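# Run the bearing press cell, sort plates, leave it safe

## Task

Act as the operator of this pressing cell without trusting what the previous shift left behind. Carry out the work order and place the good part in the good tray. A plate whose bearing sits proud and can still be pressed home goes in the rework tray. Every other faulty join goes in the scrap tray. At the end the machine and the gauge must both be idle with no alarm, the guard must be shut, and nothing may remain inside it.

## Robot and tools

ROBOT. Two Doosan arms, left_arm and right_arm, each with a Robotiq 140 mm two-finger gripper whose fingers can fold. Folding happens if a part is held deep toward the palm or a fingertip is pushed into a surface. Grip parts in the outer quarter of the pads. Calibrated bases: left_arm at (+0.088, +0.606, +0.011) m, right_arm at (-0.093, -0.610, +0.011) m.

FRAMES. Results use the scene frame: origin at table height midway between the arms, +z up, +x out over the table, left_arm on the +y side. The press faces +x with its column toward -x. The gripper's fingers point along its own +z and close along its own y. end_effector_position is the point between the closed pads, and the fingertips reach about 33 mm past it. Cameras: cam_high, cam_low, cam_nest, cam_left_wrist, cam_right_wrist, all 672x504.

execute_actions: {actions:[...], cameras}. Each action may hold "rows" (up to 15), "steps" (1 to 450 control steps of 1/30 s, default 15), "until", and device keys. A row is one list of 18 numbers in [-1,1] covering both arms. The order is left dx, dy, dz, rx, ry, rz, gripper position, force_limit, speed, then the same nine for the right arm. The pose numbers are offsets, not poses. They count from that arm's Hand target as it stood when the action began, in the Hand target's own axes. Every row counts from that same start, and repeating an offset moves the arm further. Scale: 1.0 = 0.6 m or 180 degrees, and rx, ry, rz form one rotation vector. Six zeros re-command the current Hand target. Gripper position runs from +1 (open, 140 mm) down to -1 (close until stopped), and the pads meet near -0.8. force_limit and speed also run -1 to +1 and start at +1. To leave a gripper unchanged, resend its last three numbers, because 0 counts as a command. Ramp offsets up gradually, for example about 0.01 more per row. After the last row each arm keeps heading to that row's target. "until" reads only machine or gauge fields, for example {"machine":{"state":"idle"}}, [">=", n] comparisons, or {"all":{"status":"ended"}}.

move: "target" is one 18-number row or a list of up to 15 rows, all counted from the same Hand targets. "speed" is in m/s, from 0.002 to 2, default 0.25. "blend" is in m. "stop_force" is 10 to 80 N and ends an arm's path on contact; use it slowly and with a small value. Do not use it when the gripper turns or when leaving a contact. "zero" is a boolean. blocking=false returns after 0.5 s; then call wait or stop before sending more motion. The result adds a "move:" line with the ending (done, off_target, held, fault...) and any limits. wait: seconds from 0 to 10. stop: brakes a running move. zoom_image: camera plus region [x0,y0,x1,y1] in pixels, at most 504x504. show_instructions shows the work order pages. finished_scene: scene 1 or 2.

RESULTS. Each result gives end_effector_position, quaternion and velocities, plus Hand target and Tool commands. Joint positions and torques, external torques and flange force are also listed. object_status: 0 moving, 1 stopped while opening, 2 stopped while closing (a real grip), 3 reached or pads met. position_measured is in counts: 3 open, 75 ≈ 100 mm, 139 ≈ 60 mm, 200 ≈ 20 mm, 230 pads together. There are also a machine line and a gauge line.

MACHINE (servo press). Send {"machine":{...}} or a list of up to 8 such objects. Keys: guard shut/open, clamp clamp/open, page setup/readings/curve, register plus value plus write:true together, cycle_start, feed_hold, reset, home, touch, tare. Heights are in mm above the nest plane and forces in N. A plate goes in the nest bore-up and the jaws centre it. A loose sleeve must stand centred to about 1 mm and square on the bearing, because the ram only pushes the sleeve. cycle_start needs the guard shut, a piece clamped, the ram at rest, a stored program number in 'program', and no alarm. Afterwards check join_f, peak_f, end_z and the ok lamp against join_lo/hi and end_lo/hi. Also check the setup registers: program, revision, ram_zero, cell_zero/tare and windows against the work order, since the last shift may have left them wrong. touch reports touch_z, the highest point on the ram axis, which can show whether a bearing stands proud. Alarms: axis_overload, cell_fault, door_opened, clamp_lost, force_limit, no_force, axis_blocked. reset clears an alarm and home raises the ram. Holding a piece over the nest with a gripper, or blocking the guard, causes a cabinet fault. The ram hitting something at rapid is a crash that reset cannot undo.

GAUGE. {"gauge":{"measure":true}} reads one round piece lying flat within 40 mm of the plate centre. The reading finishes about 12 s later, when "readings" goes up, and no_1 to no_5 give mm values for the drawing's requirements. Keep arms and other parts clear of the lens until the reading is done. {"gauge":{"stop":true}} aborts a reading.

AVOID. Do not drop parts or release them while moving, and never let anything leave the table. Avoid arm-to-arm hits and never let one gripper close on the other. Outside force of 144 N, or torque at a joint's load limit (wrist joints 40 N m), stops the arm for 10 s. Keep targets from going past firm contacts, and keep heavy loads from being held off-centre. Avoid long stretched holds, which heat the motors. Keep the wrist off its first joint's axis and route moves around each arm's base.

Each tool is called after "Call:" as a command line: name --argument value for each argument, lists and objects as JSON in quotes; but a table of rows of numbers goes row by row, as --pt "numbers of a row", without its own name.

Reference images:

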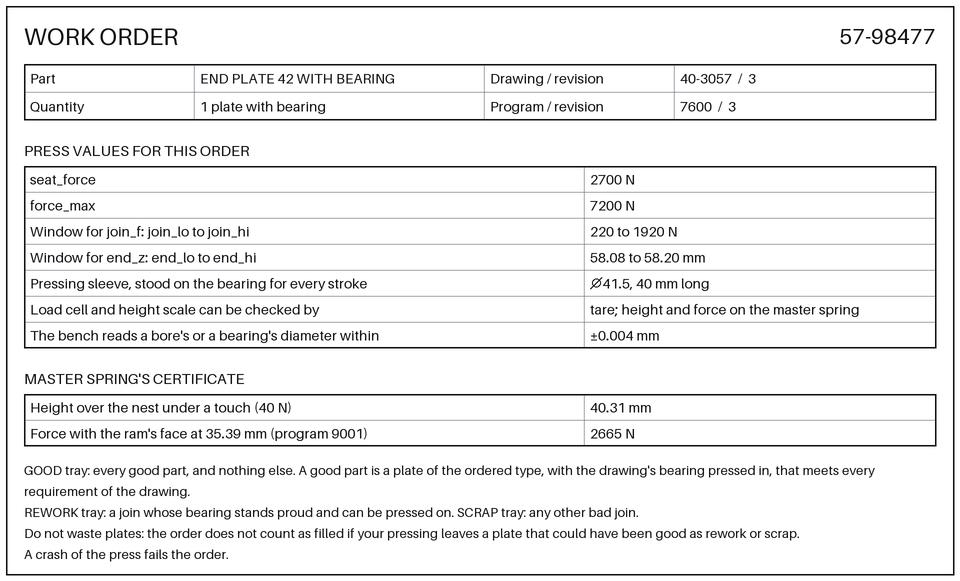

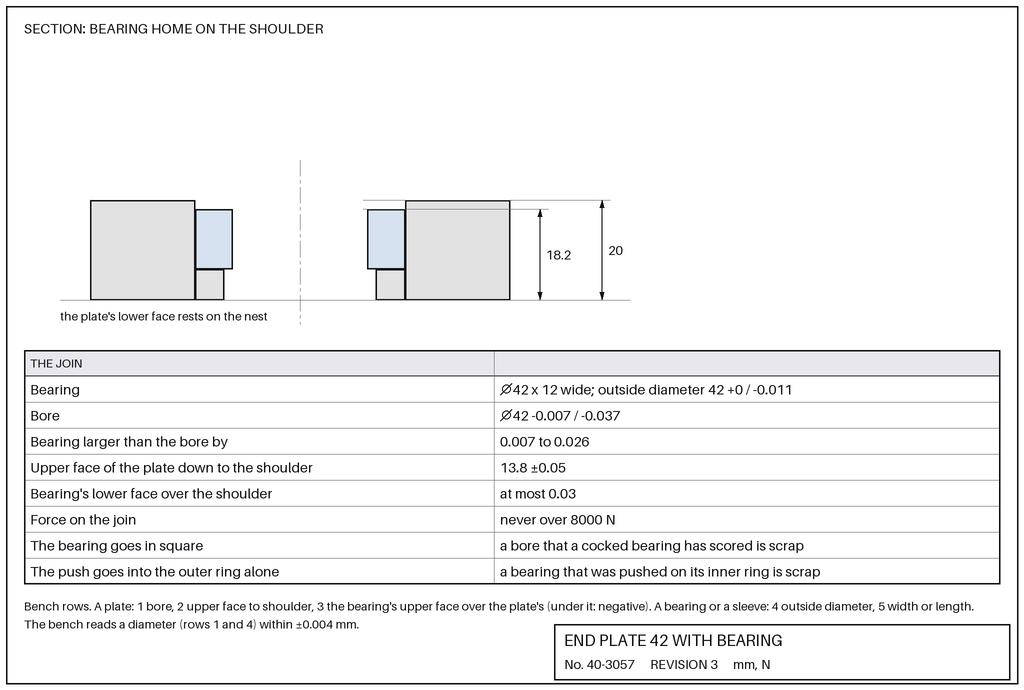

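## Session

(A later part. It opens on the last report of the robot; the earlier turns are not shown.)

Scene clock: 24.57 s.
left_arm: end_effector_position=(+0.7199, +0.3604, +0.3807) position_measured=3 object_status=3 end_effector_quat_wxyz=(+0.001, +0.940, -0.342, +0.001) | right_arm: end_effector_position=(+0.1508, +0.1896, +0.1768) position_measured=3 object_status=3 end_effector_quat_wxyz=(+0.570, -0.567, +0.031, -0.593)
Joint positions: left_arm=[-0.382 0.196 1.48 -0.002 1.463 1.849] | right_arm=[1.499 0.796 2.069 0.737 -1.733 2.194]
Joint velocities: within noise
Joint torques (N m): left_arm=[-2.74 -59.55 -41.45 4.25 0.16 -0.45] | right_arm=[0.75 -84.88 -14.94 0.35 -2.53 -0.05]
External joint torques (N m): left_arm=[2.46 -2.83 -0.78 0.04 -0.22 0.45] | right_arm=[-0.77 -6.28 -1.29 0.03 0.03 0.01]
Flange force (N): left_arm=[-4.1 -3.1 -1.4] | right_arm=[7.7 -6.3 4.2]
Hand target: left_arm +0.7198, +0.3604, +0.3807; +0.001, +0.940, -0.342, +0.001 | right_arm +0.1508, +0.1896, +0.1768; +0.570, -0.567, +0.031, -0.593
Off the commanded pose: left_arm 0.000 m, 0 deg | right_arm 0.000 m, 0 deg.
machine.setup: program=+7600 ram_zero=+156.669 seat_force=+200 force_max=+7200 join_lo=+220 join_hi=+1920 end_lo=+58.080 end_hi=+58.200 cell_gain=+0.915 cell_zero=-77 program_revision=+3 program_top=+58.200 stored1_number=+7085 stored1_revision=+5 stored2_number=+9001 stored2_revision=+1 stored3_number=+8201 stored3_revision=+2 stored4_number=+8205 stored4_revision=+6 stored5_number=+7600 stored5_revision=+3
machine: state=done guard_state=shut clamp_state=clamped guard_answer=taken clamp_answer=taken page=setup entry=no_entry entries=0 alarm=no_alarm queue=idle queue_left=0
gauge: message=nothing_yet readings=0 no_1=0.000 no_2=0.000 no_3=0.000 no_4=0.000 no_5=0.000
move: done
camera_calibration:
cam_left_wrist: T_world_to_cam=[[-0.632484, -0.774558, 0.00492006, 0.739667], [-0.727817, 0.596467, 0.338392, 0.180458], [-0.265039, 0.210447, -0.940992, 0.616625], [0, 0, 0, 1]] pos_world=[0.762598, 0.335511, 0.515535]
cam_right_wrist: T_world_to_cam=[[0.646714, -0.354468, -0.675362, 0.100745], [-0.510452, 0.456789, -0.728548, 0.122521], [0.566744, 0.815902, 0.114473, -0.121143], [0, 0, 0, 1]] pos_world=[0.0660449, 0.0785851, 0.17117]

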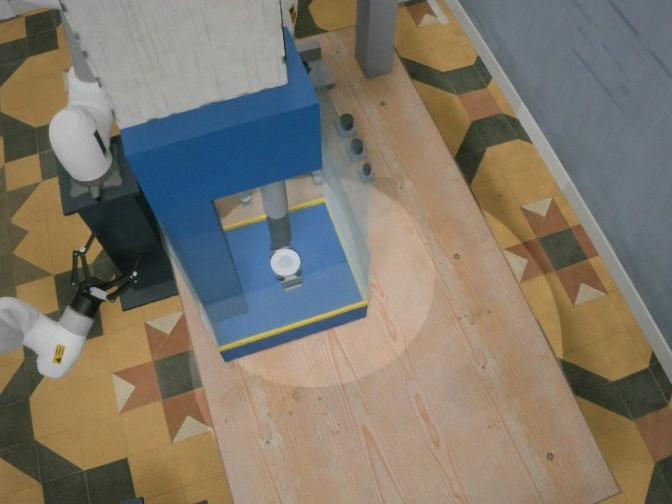

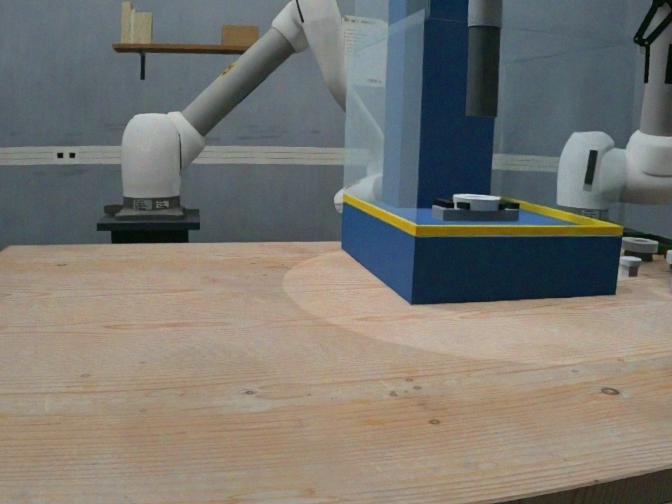

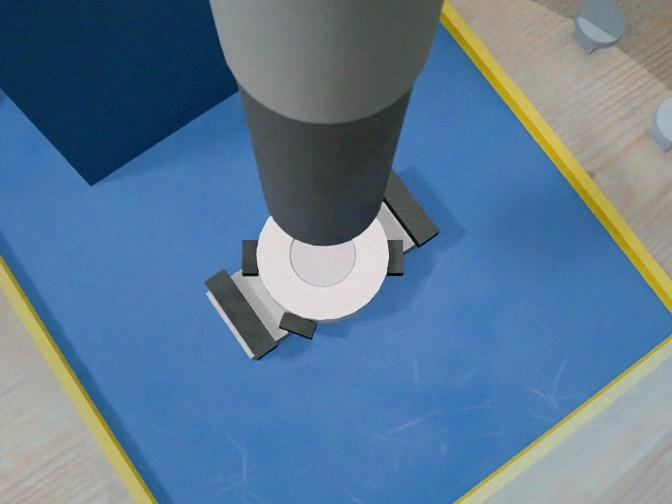

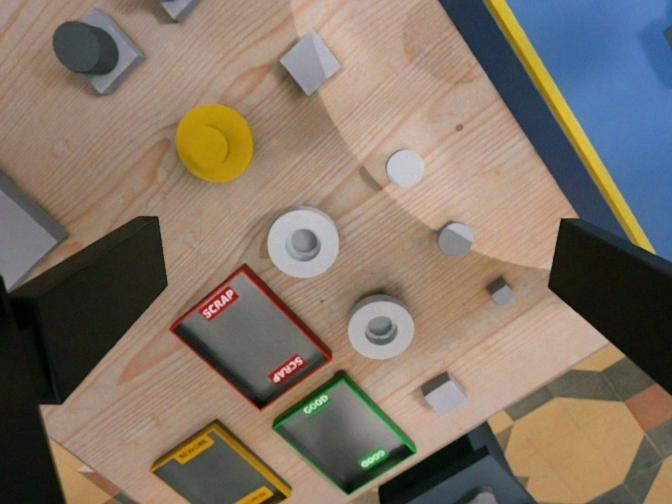

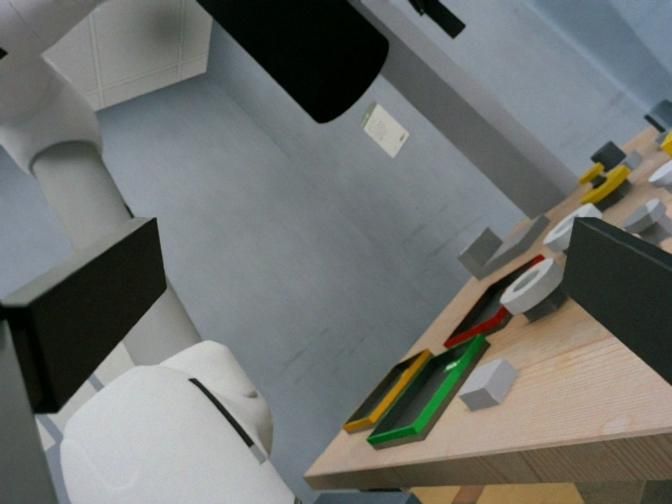

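Call:
execute_actions --actions '[{"machine":[{"register":"seat_force","value":2700,"write":true},{"page":"readings"},{"guard":"open"}],"steps":120}]'

Call:
execute_actions --actions '[{"machine":{"clamp":"open","page":"curve"},"steps":75}]'

Call:
zoom_image --camera "cam_nest" --region '[190, 150, 450, 370]'

Scene clock: 31.13 s.
left_arm: end_effector_position=(+0.7198, +0.3604, +0.3807) position_measured=3 object_status=3 end_effector_quat_wxyz=(+0.001, +0.940, -0.342, +0.001) | right_arm: end_effector_position=(+0.1508, +0.1896, +0.1768) position_measured=3 object_status=3 end_effector_quat_wxyz=(+0.570, -0.567, +0.031, -0.593)
Joint positions: left_arm=[-0.383 0.196 1.48 -0.002 1.463 1.849] | right_arm=[1.499 0.796 2.069 0.737 -1.733 2.194]
Joint velocities: within noise
Joint torques (N m): left_arm=[-2.89 -59.91 -41.61 4.2 0 -0.42] | right_arm=[0.65 -85.41 -15.2 0.36 -2.56 -0.05]
External joint torques (N m): left_arm=[3.05 -1.9 -0.45 0.11 -0.07 0.42] | right_arm=[-0.59 -5.84 -0.81 0.01 0.06 0.01]
Flange force (N): left_arm=[-3.5 -4.2 -0.9] | right_arm=[7.7 -5.8 3.4]
Hand target: left_arm +0.7198, +0.3604, +0.3807; +0.001, +0.940, -0.342, +0.001 | right_arm +0.1508, +0.1896, +0.1768; +0.570, -0.567, +0.031, -0.593
Tool commands: left_gripper/position=+1.0 left_gripper/force_limit=+1.0 left_gripper/speed=+1.0 right_gripper/position=+1.0 right_gripper/force_limit=+1.0 right_gripper/speed=+1.0
Off the commanded pose: left_arm 0.000 m, 0 deg | right_arm 0.000 m, 0 deg.
machine.readings: force=+0 touch_z=+0.000 join_f=+821 peak_f=+9967 end_z=+57.966 ok=+0 pos_z=+163.331 cycles=+1
machine: state=done guard_state=open clamp_state=clamped guard_answer=taken clamp_answer=taken page=readings entry=taken entries=1 alarm=no_alarm queue=done queue_left=0
gauge: message=nothing_yet readings=0 no_1=0.000 no_2=0.000 no_3=0.000 no_4=0.000 no_5=0.000
camera_calibration:
cam_left_wrist: T_world_to_cam=[[-0.632467, -0.774571, 0.00497941, 0.739565], [-0.727798, 0.596451, 0.338461, 0.180341], [-0.265132, 0.210441, -0.940967, 0.616659], [0, 0, 0, 1]] pos_world=[0.762498, 0.335511, 0.515535]
cam_right_wrist: T_world_to_cam=[[0.646714, -0.354468, -0.675362, 0.100745], [-0.510452, 0.456789, -0.728548, 0.122521], [0.566744, 0.815902, 0.114473, -0.121143], [0, 0, 0, 1]] pos_world=[0.0660449, 0.0785851, 0.17117]

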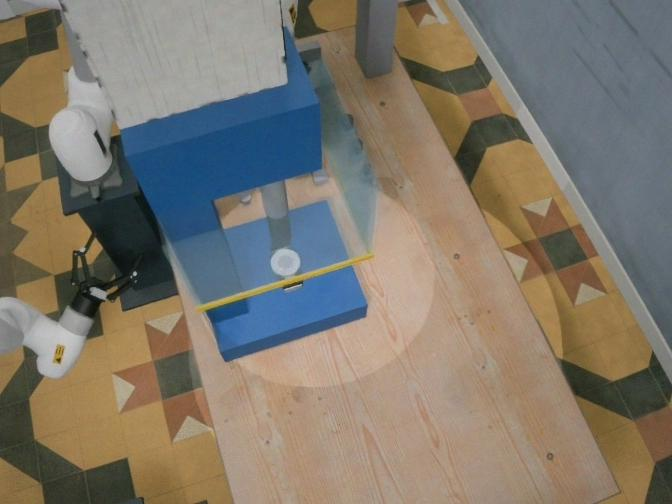

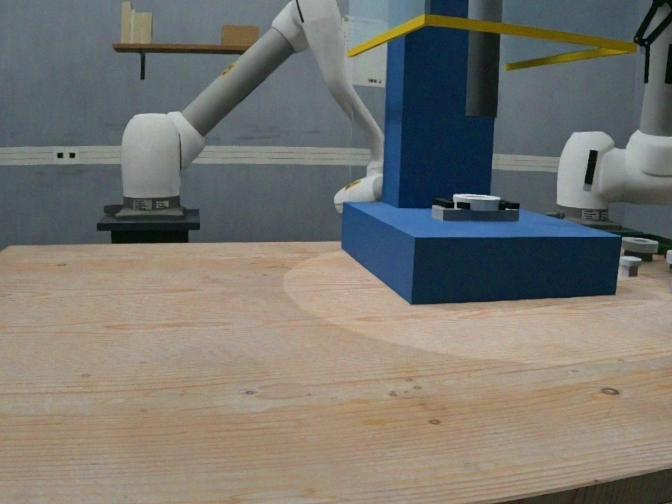

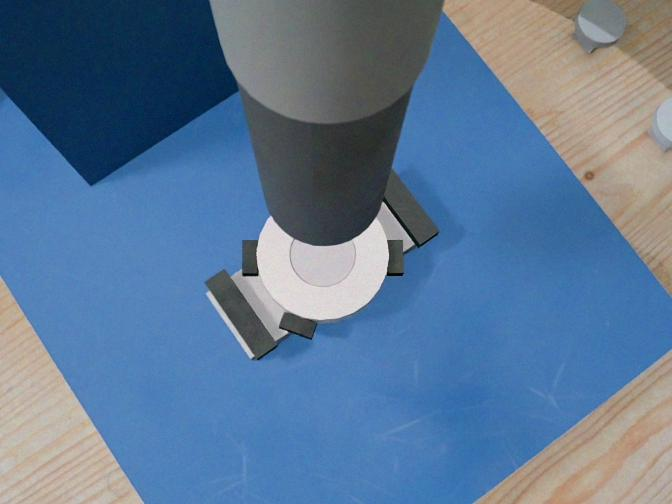

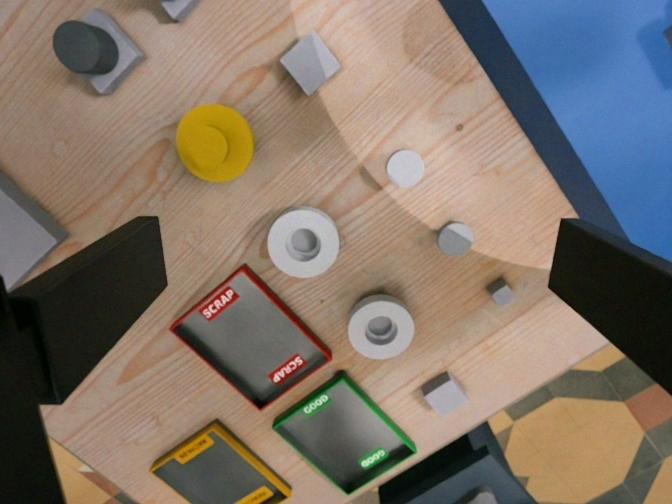

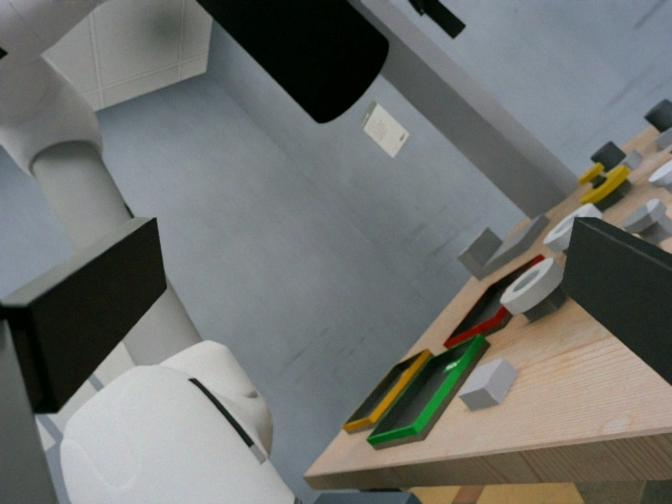

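Scene clock: 33.83 s.
left_arm: end_effector_position=(+0.7198, +0.3604, +0.3807) position_measured=3 object_status=3 end_effector_quat_wxyz=(+0.001, +0.940, -0.342, +0.001) | right_arm: end_effector_position=(+0.1508, +0.1896, +0.1768) position_measured=3 object_status=3 end_effector_quat_wxyz=(+0.570, -0.567, +0.031, -0.593)
Joint positions: left_arm=[-0.383 0.196 1.48 -0.002 1.463 1.849] | right_arm=[1.499 0.796 2.069 0.737 -1.733 2.194]
Joint velocities: within noise
Joint torques (N m): left_arm=[-2.91 -60.07 -41.6 4.21 -0.08 -0.45] | right_arm=[1.1 -85.19 -14.95 0.33 -2.63 -0.08]
External joint torques (N m): left_arm=[2.95 -2.5 -0.69 0.11 0.02 0.45] | right_arm=[-1.1 -6.07 -1.27 0.05 0.12 0.04]
Flange force (N): left_arm=[-3.9 -4.0 -1.6] | right_arm=[7.6 -5.7 4.6]
Hand target: left_arm +0.7198, +0.3604, +0.3807; +0.001, +0.940, -0.342, +0.001 | right_arm +0.1508, +0.1896, +0.1768; +0.570, -0.567, +0.031, -0.593
Tool commands: left_gripper/position=+1.0 left_gripper/force_limit=+1.0 left_gripper/speed=+1.0 right_gripper/position=+1.0 right_gripper/force_limit=+1.0 right_gripper/speed=+1.0
Off the commanded pose: left_arm 0.000 m, 0 deg | right_arm 0.000 m, 0 deg.
machine.curve: curve1_z=+71.200 curve1_f=+0 curve2_z=+69.343 curve2_f=+79 curve3_z=+67.486 curve3_f=+208 curve4_z=+65.629 curve4_f=+346 curve5_z=+63.771 curve5_f=+492 curve6_z=+61.914 curve6_f=+626 curve7_z=+60.057 curve7_f=+767 curve8_z=+58.200 curve8_f=+819
machine: state=idle guard_state=open clamp_state=open guard_answer=taken clamp_answer=taken page=curve entry=taken entries=1 alarm=no_alarm queue=done queue_left=0
gauge: message=nothing_yet readings=0 no_1=0.000 no_2=0.000 no_3=0.000 no_4=0.000 no_5=0.000
camera_calibration:
cam_left_wrist: T_world_to_cam=[[-0.632467, -0.774571, 0.00497941, 0.739565], [-0.727798, 0.596451, 0.338461, 0.180341], [-0.265132, 0.210441, -0.940967, 0.616659], [0, 0, 0, 1]] pos_world=[0.762498, 0.335511, 0.515535]
cam_right_wrist: T_world_to_cam=[[0.646714, -0.354468, -0.675362, 0.100745], [-0.510452, 0.456789, -0.728548, 0.122521], [0.566744, 0.815902, 0.114473, -0.121143], [0, 0, 0, 1]] pos_world=[0.0660449, 0.0785851, 0.17117]

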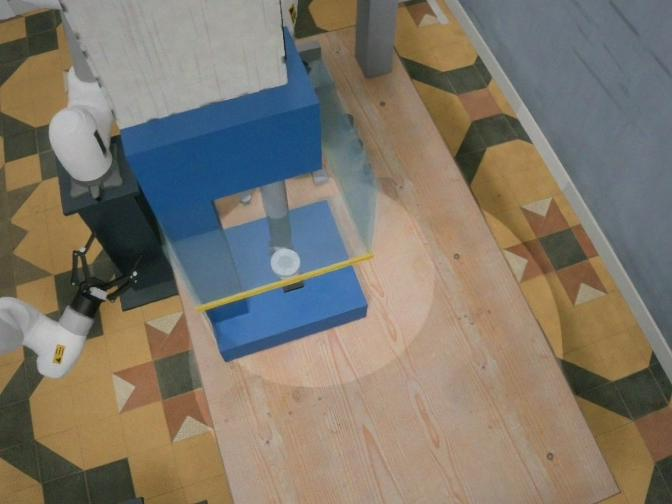

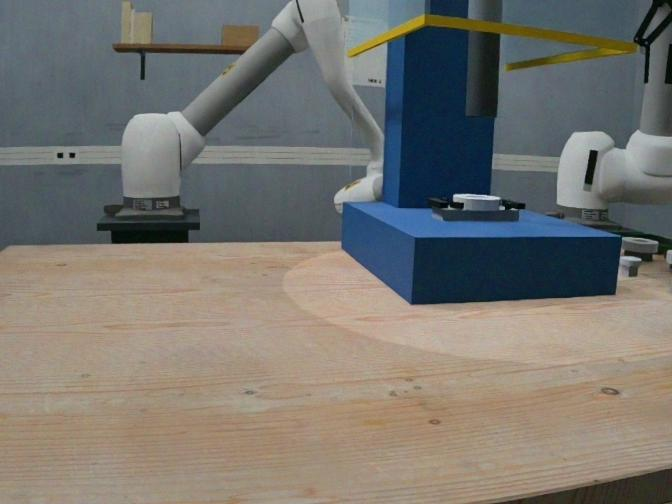

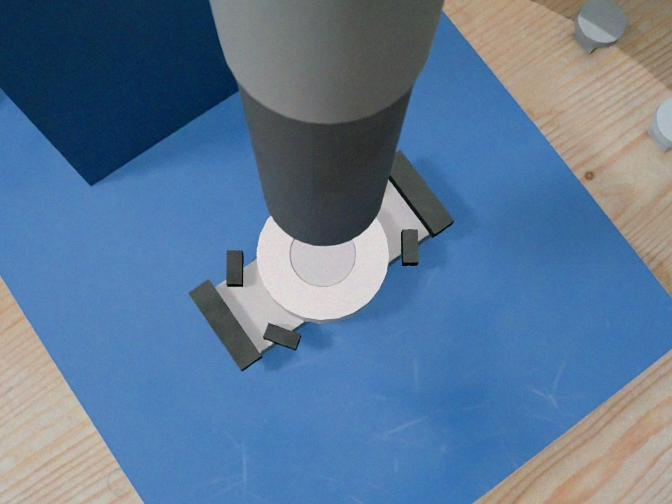

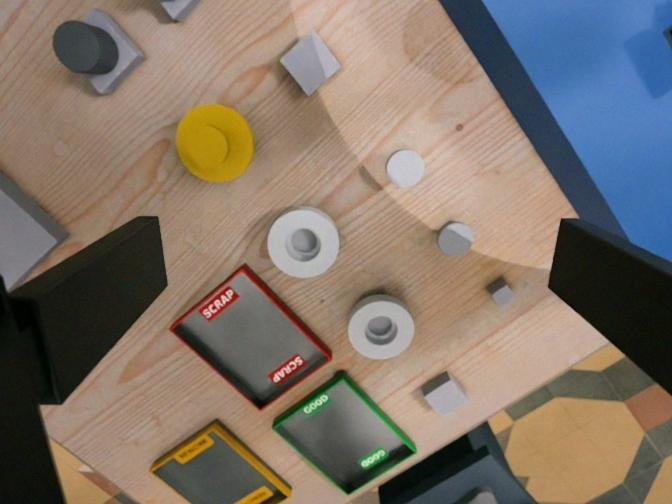

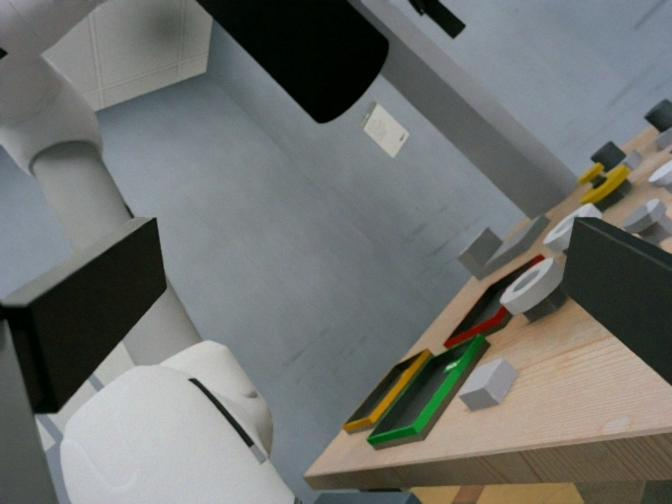

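Scaled by 1.938.

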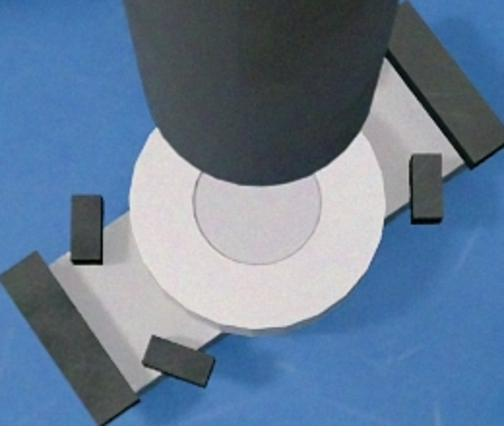

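Call:
move --pt "-0.01 0.248 0.133 -0.1455 0.3116 0.2512 1 1 1 0 0 0 0 0 0 1 1 1" --pt "0.117 0.446 0.312 -0.1455 0.3116 0.2512 1 1 1 0 0 0 0 0 0 1 1 1" --speed 0.2 --cameras '["cam_low","cam_nest","cam_left_wrist","cam_high"]'

Scene clock: 39.40 s.
left_arm: end_effector_position=(+0.6019, +0.1098, +0.1941) position_measured=3 object_status=3 end_effector_quat_wxyz=(+0.355, +0.611, -0.612, +0.355) | right_arm: end_effector_position=(+0.1508, +0.1896, +0.1768) position_measured=3 object_status=3 end_effector_quat_wxyz=(+0.570, -0.567, +0.031, -0.593)
Joint positions: left_arm=[-0.408 0.269 2.104 -1.475 0.906 3.793] | right_arm=[1.499 0.796 2.069 0.737 -1.733 2.194]
Joint velocities: within noise
Joint torques (N m): left_arm=[-3.42 -52.79 -27.02 -1.13 1.54 -0.19] | right_arm=[0.67 -85.38 -14.95 0.3 -2.6 -0.1]
External joint torques (N m): left_arm=[3.52 -2.52 -0.46 -0.08 -0.1 0.19] | right_arm=[-0.65 -5.78 -1.18 0.08 0.1 0.06]
Flange force (N): left_arm=[-0.6 -0.2 -7.2] | right_arm=[7.0 -5.9 3.8]
Hand target: left_arm +0.6019, +0.1098, +0.1940; +0.355, +0.611, -0.612, +0.355 | right_arm +0.1508, +0.1896, +0.1768; +0.570, -0.567, +0.031, -0.593
Off the commanded pose: left_arm 0.000 m, 0 deg | right_arm 0.000 m, 0 deg.
machine.curve: curve1_z=+71.200 curve1_f=+0 curve2_z=+69.343 curve2_f=+79 curve3_z=+67.486 curve3_f=+208 curve4_z=+65.629 curve4_f=+346 curve5_z=+63.771 curve5_f=+492 curve6_z=+61.914 curve6_f=+626 curve7_z=+60.057 curve7_f=+767 curve8_z=+58.200 curve8_f=+819
machine: state=idle guard_state=open clamp_state=open guard_answer=taken clamp_answer=taken page=curve entry=taken entries=1 alarm=no_alarm queue=done queue_left=0
gauge: message=nothing_yet readings=0 no_1=0.000 no_2=0.000 no_3=0.000 no_4=0.000 no_5=0.000
move: done
camera_calibration:
cam_left_wrist: T_world_to_cam=[[-0.999919, -0.00298697, 0.0123566, 0.60686], [-0.0102703, 0.762642, -0.646739, 0.0482069], [-0.00749184, -0.646814, -0.762611, 0.367037], [0, 0, 0, 1]] pos_world=[0.610055, 0.202452, 0.303585]
Images, in order (width x height): cam_high 672x504, cam_low 672x504, cam_nest 672x504, cam_left_wrist 672x504.

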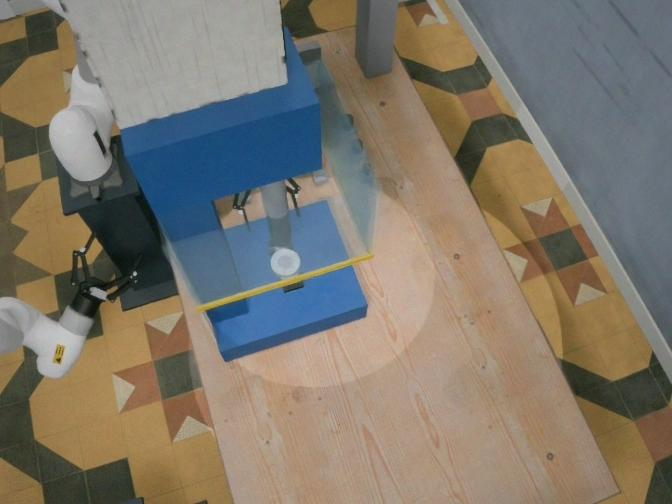

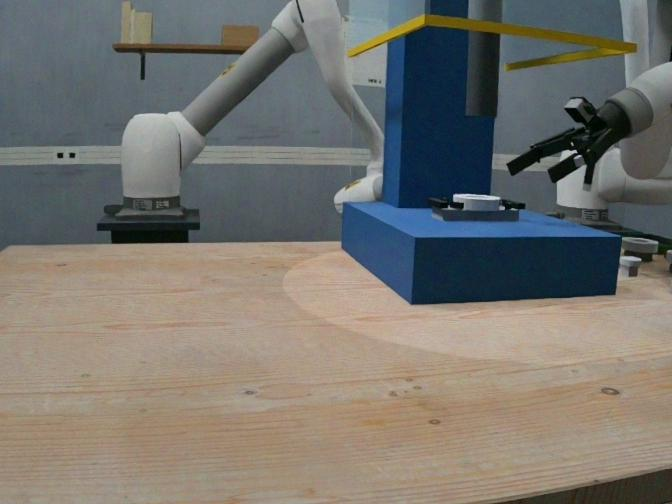

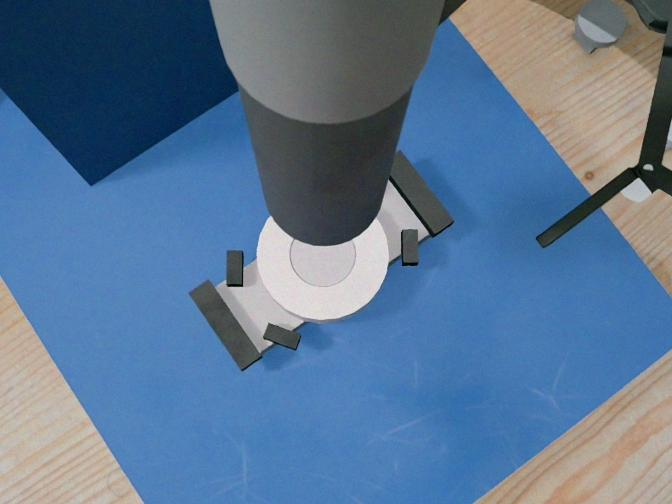

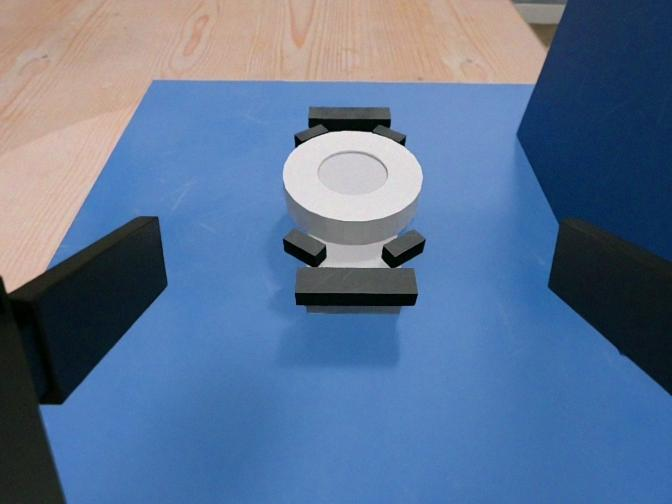

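Call:
move --target '[0.0048,0.0033,0.205,0,0,0,1,1,1,0,0,0,0,0,0,1,1,1]' --speed 0.12 --cameras '["cam_low","cam_nest","cam_left_wrist"]'

Scene clock: 41.23 s.
left_arm: end_effector_position=(+0.6000, +0.0016, +0.1356) position_measured=3 object_status=3 end_effector_quat_wxyz=(+0.355, +0.611, -0.612, +0.355) | right_arm: end_effector_position=(+0.1508, +0.1896, +0.1768) position_measured=3 object_status=3 end_effector_quat_wxyz=(+0.570, -0.567, +0.031, -0.593)
Joint positions: left_arm=[-0.572 0.408 2.046 -1.669 0.797 3.9] | right_arm=[1.499 0.796 2.069 0.737 -1.733 2.194]
Joint velocities: within noise
Joint torques (N m): left_arm=[-2.68 -65.22 -24.57 -1.37 1.67 -0.5] | right_arm=[0.83 -85.44 -15.22 0.32 -2.58 -0.02]
External joint torques (N m): left_arm=[2.59 -1.76 -0.5 -0.16 -0.01 0.5] | right_arm=[-0.79 -6.08 -0.93 0.06 0.07 -0.01]
Flange force (N): left_arm=[-1.1 -0.8 -4.2] | right_arm=[7.9 -5.9 3.8]
Hand target: left_arm +0.5999, +0.0015, +0.1355; +0.355, +0.611, -0.612, +0.355 | right_arm +0.1508, +0.1896, +0.1768; +0.570, -0.567, +0.031, -0.593
Off the commanded pose: left_arm 0.000 m, 0 deg | right_arm 0.000 m, 0 deg.
machine.curve: curve1_z=+71.200 curve1_f=+0 curve2_z=+69.343 curve2_f=+79 curve3_z=+67.486 curve3_f=+208 curve4_z=+65.629 curve4_f=+346 curve5_z=+63.771 curve5_f=+492 curve6_z=+61.914 curve6_f=+626 curve7_z=+60.057 curve7_f=+767 curve8_z=+58.200 curve8_f=+819
machine: state=idle guard_state=open clamp_state=open guard_answer=taken clamp_answer=taken page=curve entry=taken entries=1 alarm=no_alarm queue=done queue_left=0
gauge: message=nothing_yet readings=0 no_1=0.000 no_2=0.000 no_3=0.000 no_4=0.000 no_5=0.000
move: done
camera_calibration:
cam_left_wrist: T_world_to_cam=[[-0.999919, -0.00298697, 0.0123566, 0.605259], [-0.0102703, 0.762642, -0.646739, 0.09287], [-0.00749184, -0.646814, -0.762611, 0.252424], [0, 0, 0, 1]] pos_world=[0.608055, 0.0942525, 0.245085]
Images, in order (width x height): cam_low 672x504, cam_nest 672x504, cam_left_wrist 672x504.

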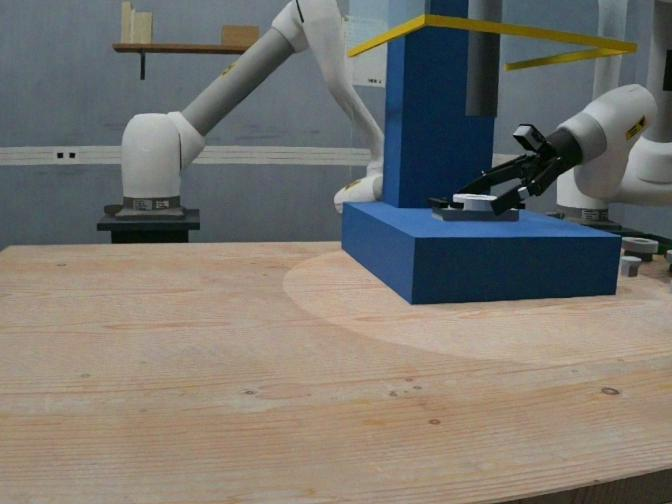

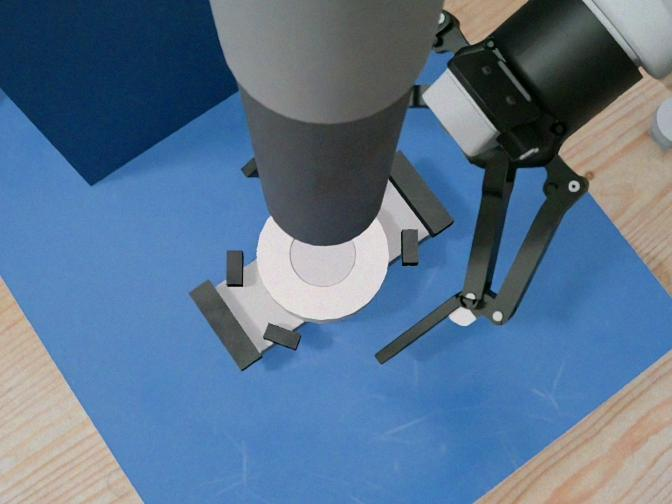

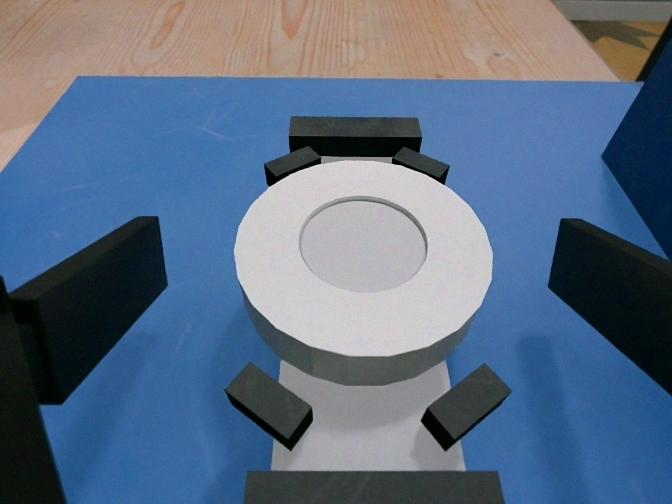

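Call:
execute_actions --actions '[{"rows":[[0,0,0,0,0,0,-1,0.2,-0.9,0,0,0,0,0,0,1,1,1]],"steps":75}]' --cameras '["cam_low","cam_nest","cam_left_wrist"]'

Scene clock: 44.00 s.
left_arm: end_effector_position=(+0.5999, +0.0015, +0.1355) position_measured=105 object_status=2 end_effector_quat_wxyz=(+0.355, +0.611, -0.612, +0.355) | right_arm: end_effector_position=(+0.1508, +0.1896, +0.1768) position_measured=3 object_status=3 end_effector_quat_wxyz=(+0.570, -0.567, +0.031, -0.593)
Joint positions: left_arm=[-0.572 0.408 2.046 -1.669 0.797 3.9] | right_arm=[1.499 0.796 2.069 0.737 -1.733 2.194]
Joint velocities: within noise
Joint torques (N m): left_arm=[-3.86 -60.87 -23.65 -1.28 1.36 -0.53] | right_arm=[0.33 -85.24 -15.04 0.34 -2.54 -0.03]
External joint torques (N m): left_arm=[3.87 -5.65 -1.42 -0.27 0.31 0.53] | right_arm=[-0.28 -6.37 -1.21 0.04 0.02 0]
Flange force (N): left_arm=[2.0 0.3 -9.9] | right_arm=[7.6 -6.9 3.6]
Hand target: left_arm +0.5999, +0.0015, +0.1355; +0.355, +0.611, -0.612, +0.355 | right_arm +0.1508, +0.1896, +0.1768; +0.570, -0.567, +0.031, -0.593
Off the commanded pose: left_arm 0.000 m, 0 deg | right_arm 0.000 m, 0 deg.
machine.curve: curve1_z=+71.200 curve1_f=+0 curve2_z=+69.343 curve2_f=+79 curve3_z=+67.486 curve3_f=+208 curve4_z=+65.629 curve4_f=+346 curve5_z=+63.771 curve5_f=+492 curve6_z=+61.914 curve6_f=+626 curve7_z=+60.057 curve7_f=+767 curve8_z=+58.200 curve8_f=+819
machine: state=idle guard_state=open clamp_state=open guard_answer=taken clamp_answer=taken page=curve entry=taken entries=1 alarm=no_alarm queue=done queue_left=0
gauge: message=nothing_yet readings=0 no_1=0.000 no_2=0.000 no_3=0.000 no_4=0.000 no_5=0.000
camera_calibration:
cam_left_wrist: T_world_to_cam=[[-0.999919, -0.00298697, 0.0123566, 0.60526], [-0.0102703, 0.762642, -0.646739, 0.0928816], [-0.00749184, -0.646814, -0.762611, 0.252283], [0, 0, 0, 1]] pos_world=[0.608055, 0.0941525, 0.244985]
Images, in order (width x height): cam_low 672x504, cam_nest 672x504, cam_left_wrist 672x504.

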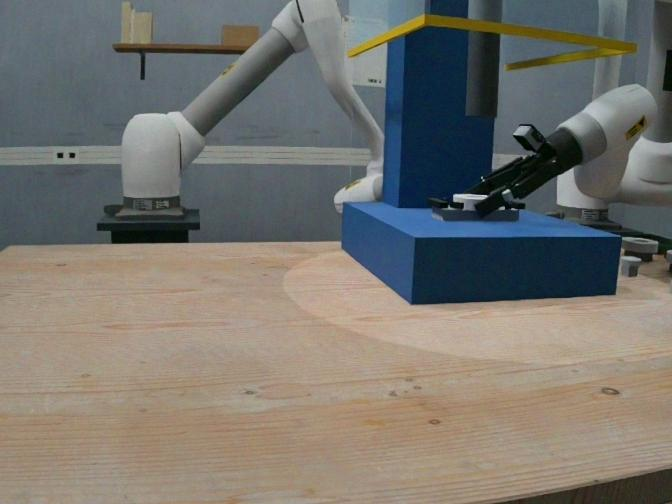

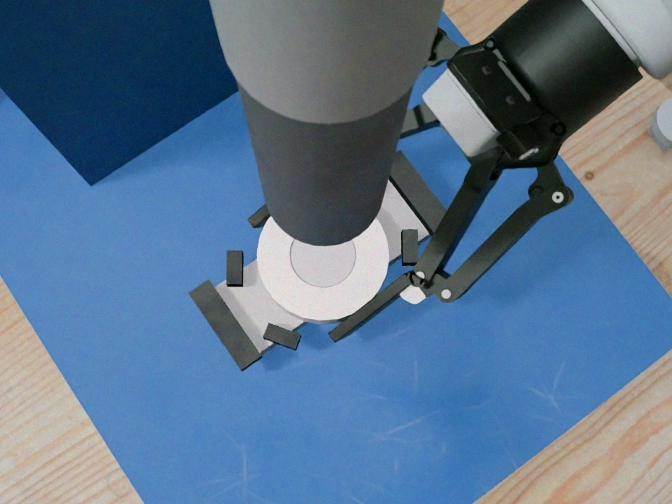

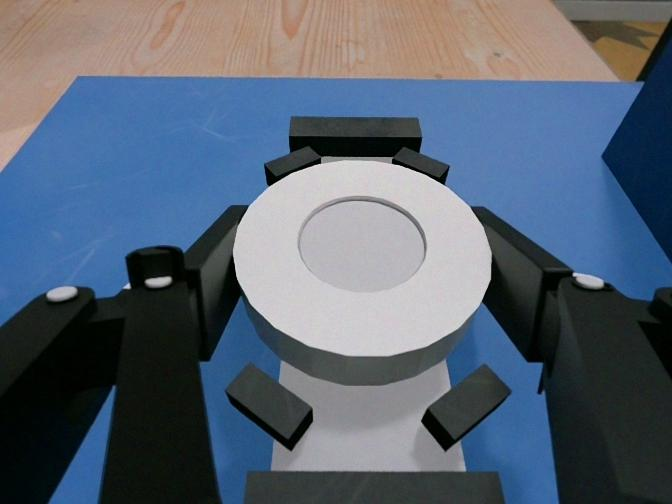

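Call:
execute_actions --actions '[{"rows":[[0,0,0,0,0,0,0.8,0.2,-0.5,0,0,0,0,0,0,1,1,1]],"steps":30},{"rows":[[0,0,-0.005,0,0,0,0.8,0.2,-0.5,0,0,0,0,0,0,1,1,1],[0,0,-0.013,0,0,0,0.8,0.2,-0.5,0,0,0,0,0,0,1,1,1],[0,0,-0.02,0,0,0,0.8,0.2,-0.5,0,0,0,0,0,0,1,1,1]],"steps":20},{"rows":[[0,0,0,0,0,0,-1,0.2,-0.9,0,0,0,0,0,0,1,1,1]],"steps":75}]' --cameras '["cam_nest","cam_left_wrist"]'

Scene clock: 48.67 s.
left_arm: end_effector_position=(+0.5999, +0.0120, +0.1415) position_measured=105 object_status=2 end_effector_quat_wxyz=(+0.355, +0.611, -0.612, +0.355) | right_arm: end_effector_position=(+0.1508, +0.1896, +0.1768) position_measured=3 object_status=3 end_effector_quat_wxyz=(+0.570, -0.567, +0.031, -0.593)
Joint positions: left_arm=[-0.557 0.393 2.054 -1.65 0.805 3.889] | right_arm=[1.499 0.796 2.069 0.737 -1.733 2.194]
Joint velocities: within noise
Joint torques (N m): left_arm=[-4.73 -59.42 -23.55 -1.14 1.35 -0.57] | right_arm=[0.58 -85.66 -15.28 0.35 -2.54 -0.02]
External joint torques (N m): left_arm=[4.58 -5.92 -1.68 -0.39 0.31 0.57] | right_arm=[-0.57 -5.39 -0.83 0.03 0.04 -0.01]
External joint torques at the end of the 1st action: left_arm=[3.07 -2.95 -0.58 -0.04 0.01 0.36] | right_arm=[-0.78 -5.66 -1.17 0.05 0.05 0.06]
External joint torques at the end of the 2nd action: left_arm=[3.32 -3.35 -0.68 -0.07 0.01 0.45] | right_arm=[-0.83 -6.19 -1.32 0.06 0.1 0.01]
Flange force (N): left_arm=[1.8 -0.3 -10.8] | right_arm=[7.0 -5.4 3.3]
Flange force at the end of the 1st action (N): left_arm=[0.2 -0.6 -6.5] | right_arm=[7.0 -5.5 3.9]
Flange force at the end of the 2nd action (N): left_arm=[0.2 -0.4 -7.1] | right_arm=[7.5 -6.2 4.4]
Hand target: left_arm +0.5999, +0.0120, +0.1415; +0.355, +0.611, -0.612, +0.355 | right_arm +0.1508, +0.1896, +0.1768; +0.570, -0.567, +0.031, -0.593
Off the commanded pose: left_arm 0.000 m, 0 deg | right_arm 0.000 m, 0 deg.
machine.curve: curve1_z=+71.200 curve1_f=+0 curve2_z=+69.343 curve2_f=+79 curve3_z=+67.486 curve3_f=+208 curve4_z=+65.629 curve4_f=+346 curve5_z=+63.771 curve5_f=+492 curve6_z=+61.914 curve6_f=+626 curve7_z=+60.057 curve7_f=+767 curve8_z=+58.200 curve8_f=+819
machine: state=idle guard_state=open clamp_state=open guard_answer=taken clamp_answer=taken page=curve entry=taken entries=1 alarm=no_alarm queue=done queue_left=0
gauge: message=nothing_yet readings=0 no_1=0.000 no_2=0.000 no_3=0.000 no_4=0.000 no_5=0.000
camera_calibration:
cam_left_wrist: T_world_to_cam=[[-0.999919, -0.00298697, 0.0123566, 0.605217], [-0.0102703, 0.762642, -0.646739, 0.0888306], [-0.00749184, -0.646814, -0.762611, 0.263585], [0, 0, 0, 1]] pos_world=[0.608055, 0.104552, 0.250985]
Images, in order (width x height): cam_nest 672x504, cam_left_wrist 672x504.

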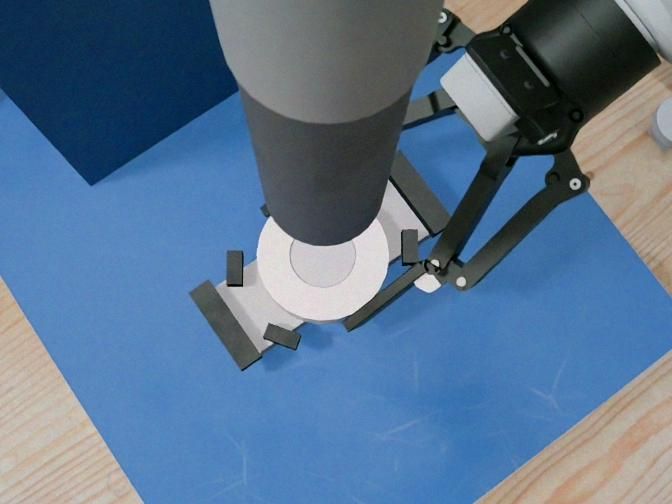

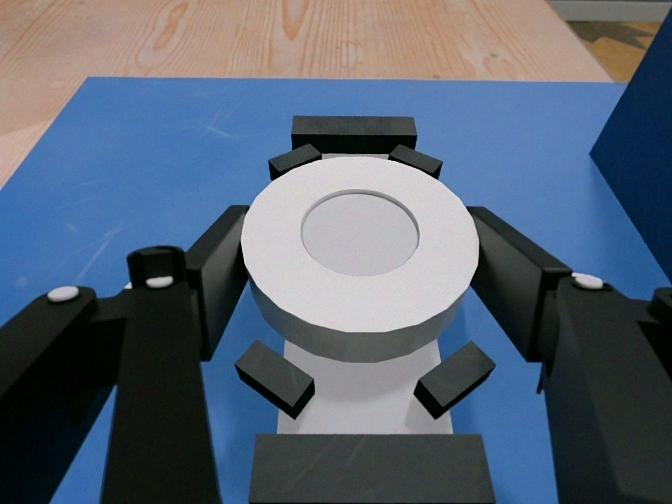

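Call:
move --pt "0.0867 0 -0.05 0 0 0 -1 0.2 -0.9 0 0 0 0 0 0 1 1 1" --pt "-0.022 0 -0.372 0 0 0 -1 0.2 -0.9 0 0 0 0 0 0 1 1 1" --pt "-0.154 -0.1 -0.7 0.433 0 -0.25 -1 0.2 -0.9 0 0 0 0 0 0 1 1 1" --speed 0.18 --blend 0.02 --cameras '["cam_nest","cam_left_wrist"]'

Scene clock: 56.80 s.
left_arm: end_effector_position=(+0.6599, +0.4225, +0.2696) position_measured=105 object_status=2 end_effector_quat_wxyz=(+0.002, +0.866, +0.001, +0.501) | right_arm: end_effector_position=(+0.1508, +0.1896, +0.1768) position_measured=3 object_status=3 end_effector_quat_wxyz=(+0.570, -0.567, +0.031, -0.593)
Joint positions: left_arm=[-0.636 -0.177 2.398 -1.546 -0.569 2.729] | right_arm=[1.499 0.796 2.069 0.737 -1.733 2.194]
Joint velocities: within noise
Joint torques (N m): left_arm=[-2.75 -14.24 -34.51 1.68 -1.23 -0.53] | right_arm=[0.73 -85.19 -15.25 0.4 -2.58 -0.12]
External joint torques (N m): left_arm=[2.93 -0.32 1.38 -0.37 0.25 0.53] | right_arm=[-0.7 -5.93 -0.77 -0.02 0.07 0.09]
Flange force (N): left_arm=[3.8 -8.5 0.7] | right_arm=[8.0 -5.6 3.5]
Hand target: left_arm +0.6599, +0.4225, +0.2696; +0.002, +0.866, +0.001, +0.501 | right_arm +0.1508, +0.1896, +0.1768; +0.570, -0.567, +0.031, -0.593
Off the commanded pose: left_arm 0.000 m, 0 deg | right_arm 0.000 m, 0 deg.
machine.curve: curve1_z=+71.200 curve1_f=+0 curve2_z=+69.343 curve2_f=+79 curve3_z=+67.486 curve3_f=+208 curve4_z=+65.629 curve4_f=+346 curve5_z=+63.771 curve5_f=+492 curve6_z=+61.914 curve6_f=+626 curve7_z=+60.057 curve7_f=+767 curve8_z=+58.200 curve8_f=+819
machine: state=idle guard_state=open clamp_state=open guard_answer=taken clamp_answer=taken page=curve entry=taken entries=1 alarm=no_alarm queue=done queue_left=0
gauge: message=nothing_yet readings=0 no_1=0.000 no_2=0.000 no_3=0.000 no_4=0.000 no_5=0.000
move: done; limits=paced
camera_calibration:
cam_left_wrist: T_world_to_cam=[[0.00296558, -0.999825, 0.018453, 0.422589], [-0.764865, -0.0141551, -0.644035, 0.684636], [0.644183, -0.0122041, -0.764774, -0.0703862], [0, 0, 0, 1]] pos_world=[0.567743, 0.431347, 0.379301]
Images, in order (width x height): cam_nest 672x504, cam_left_wrist 672x504.

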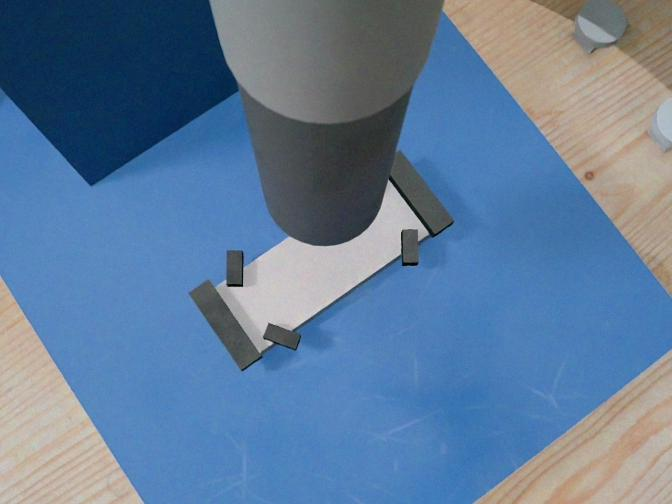

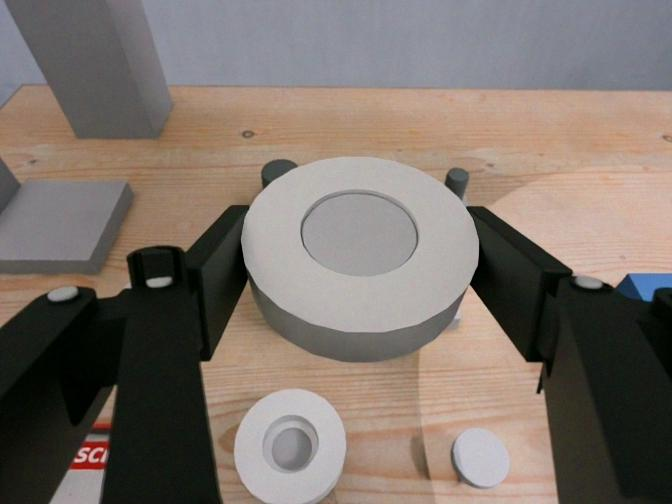

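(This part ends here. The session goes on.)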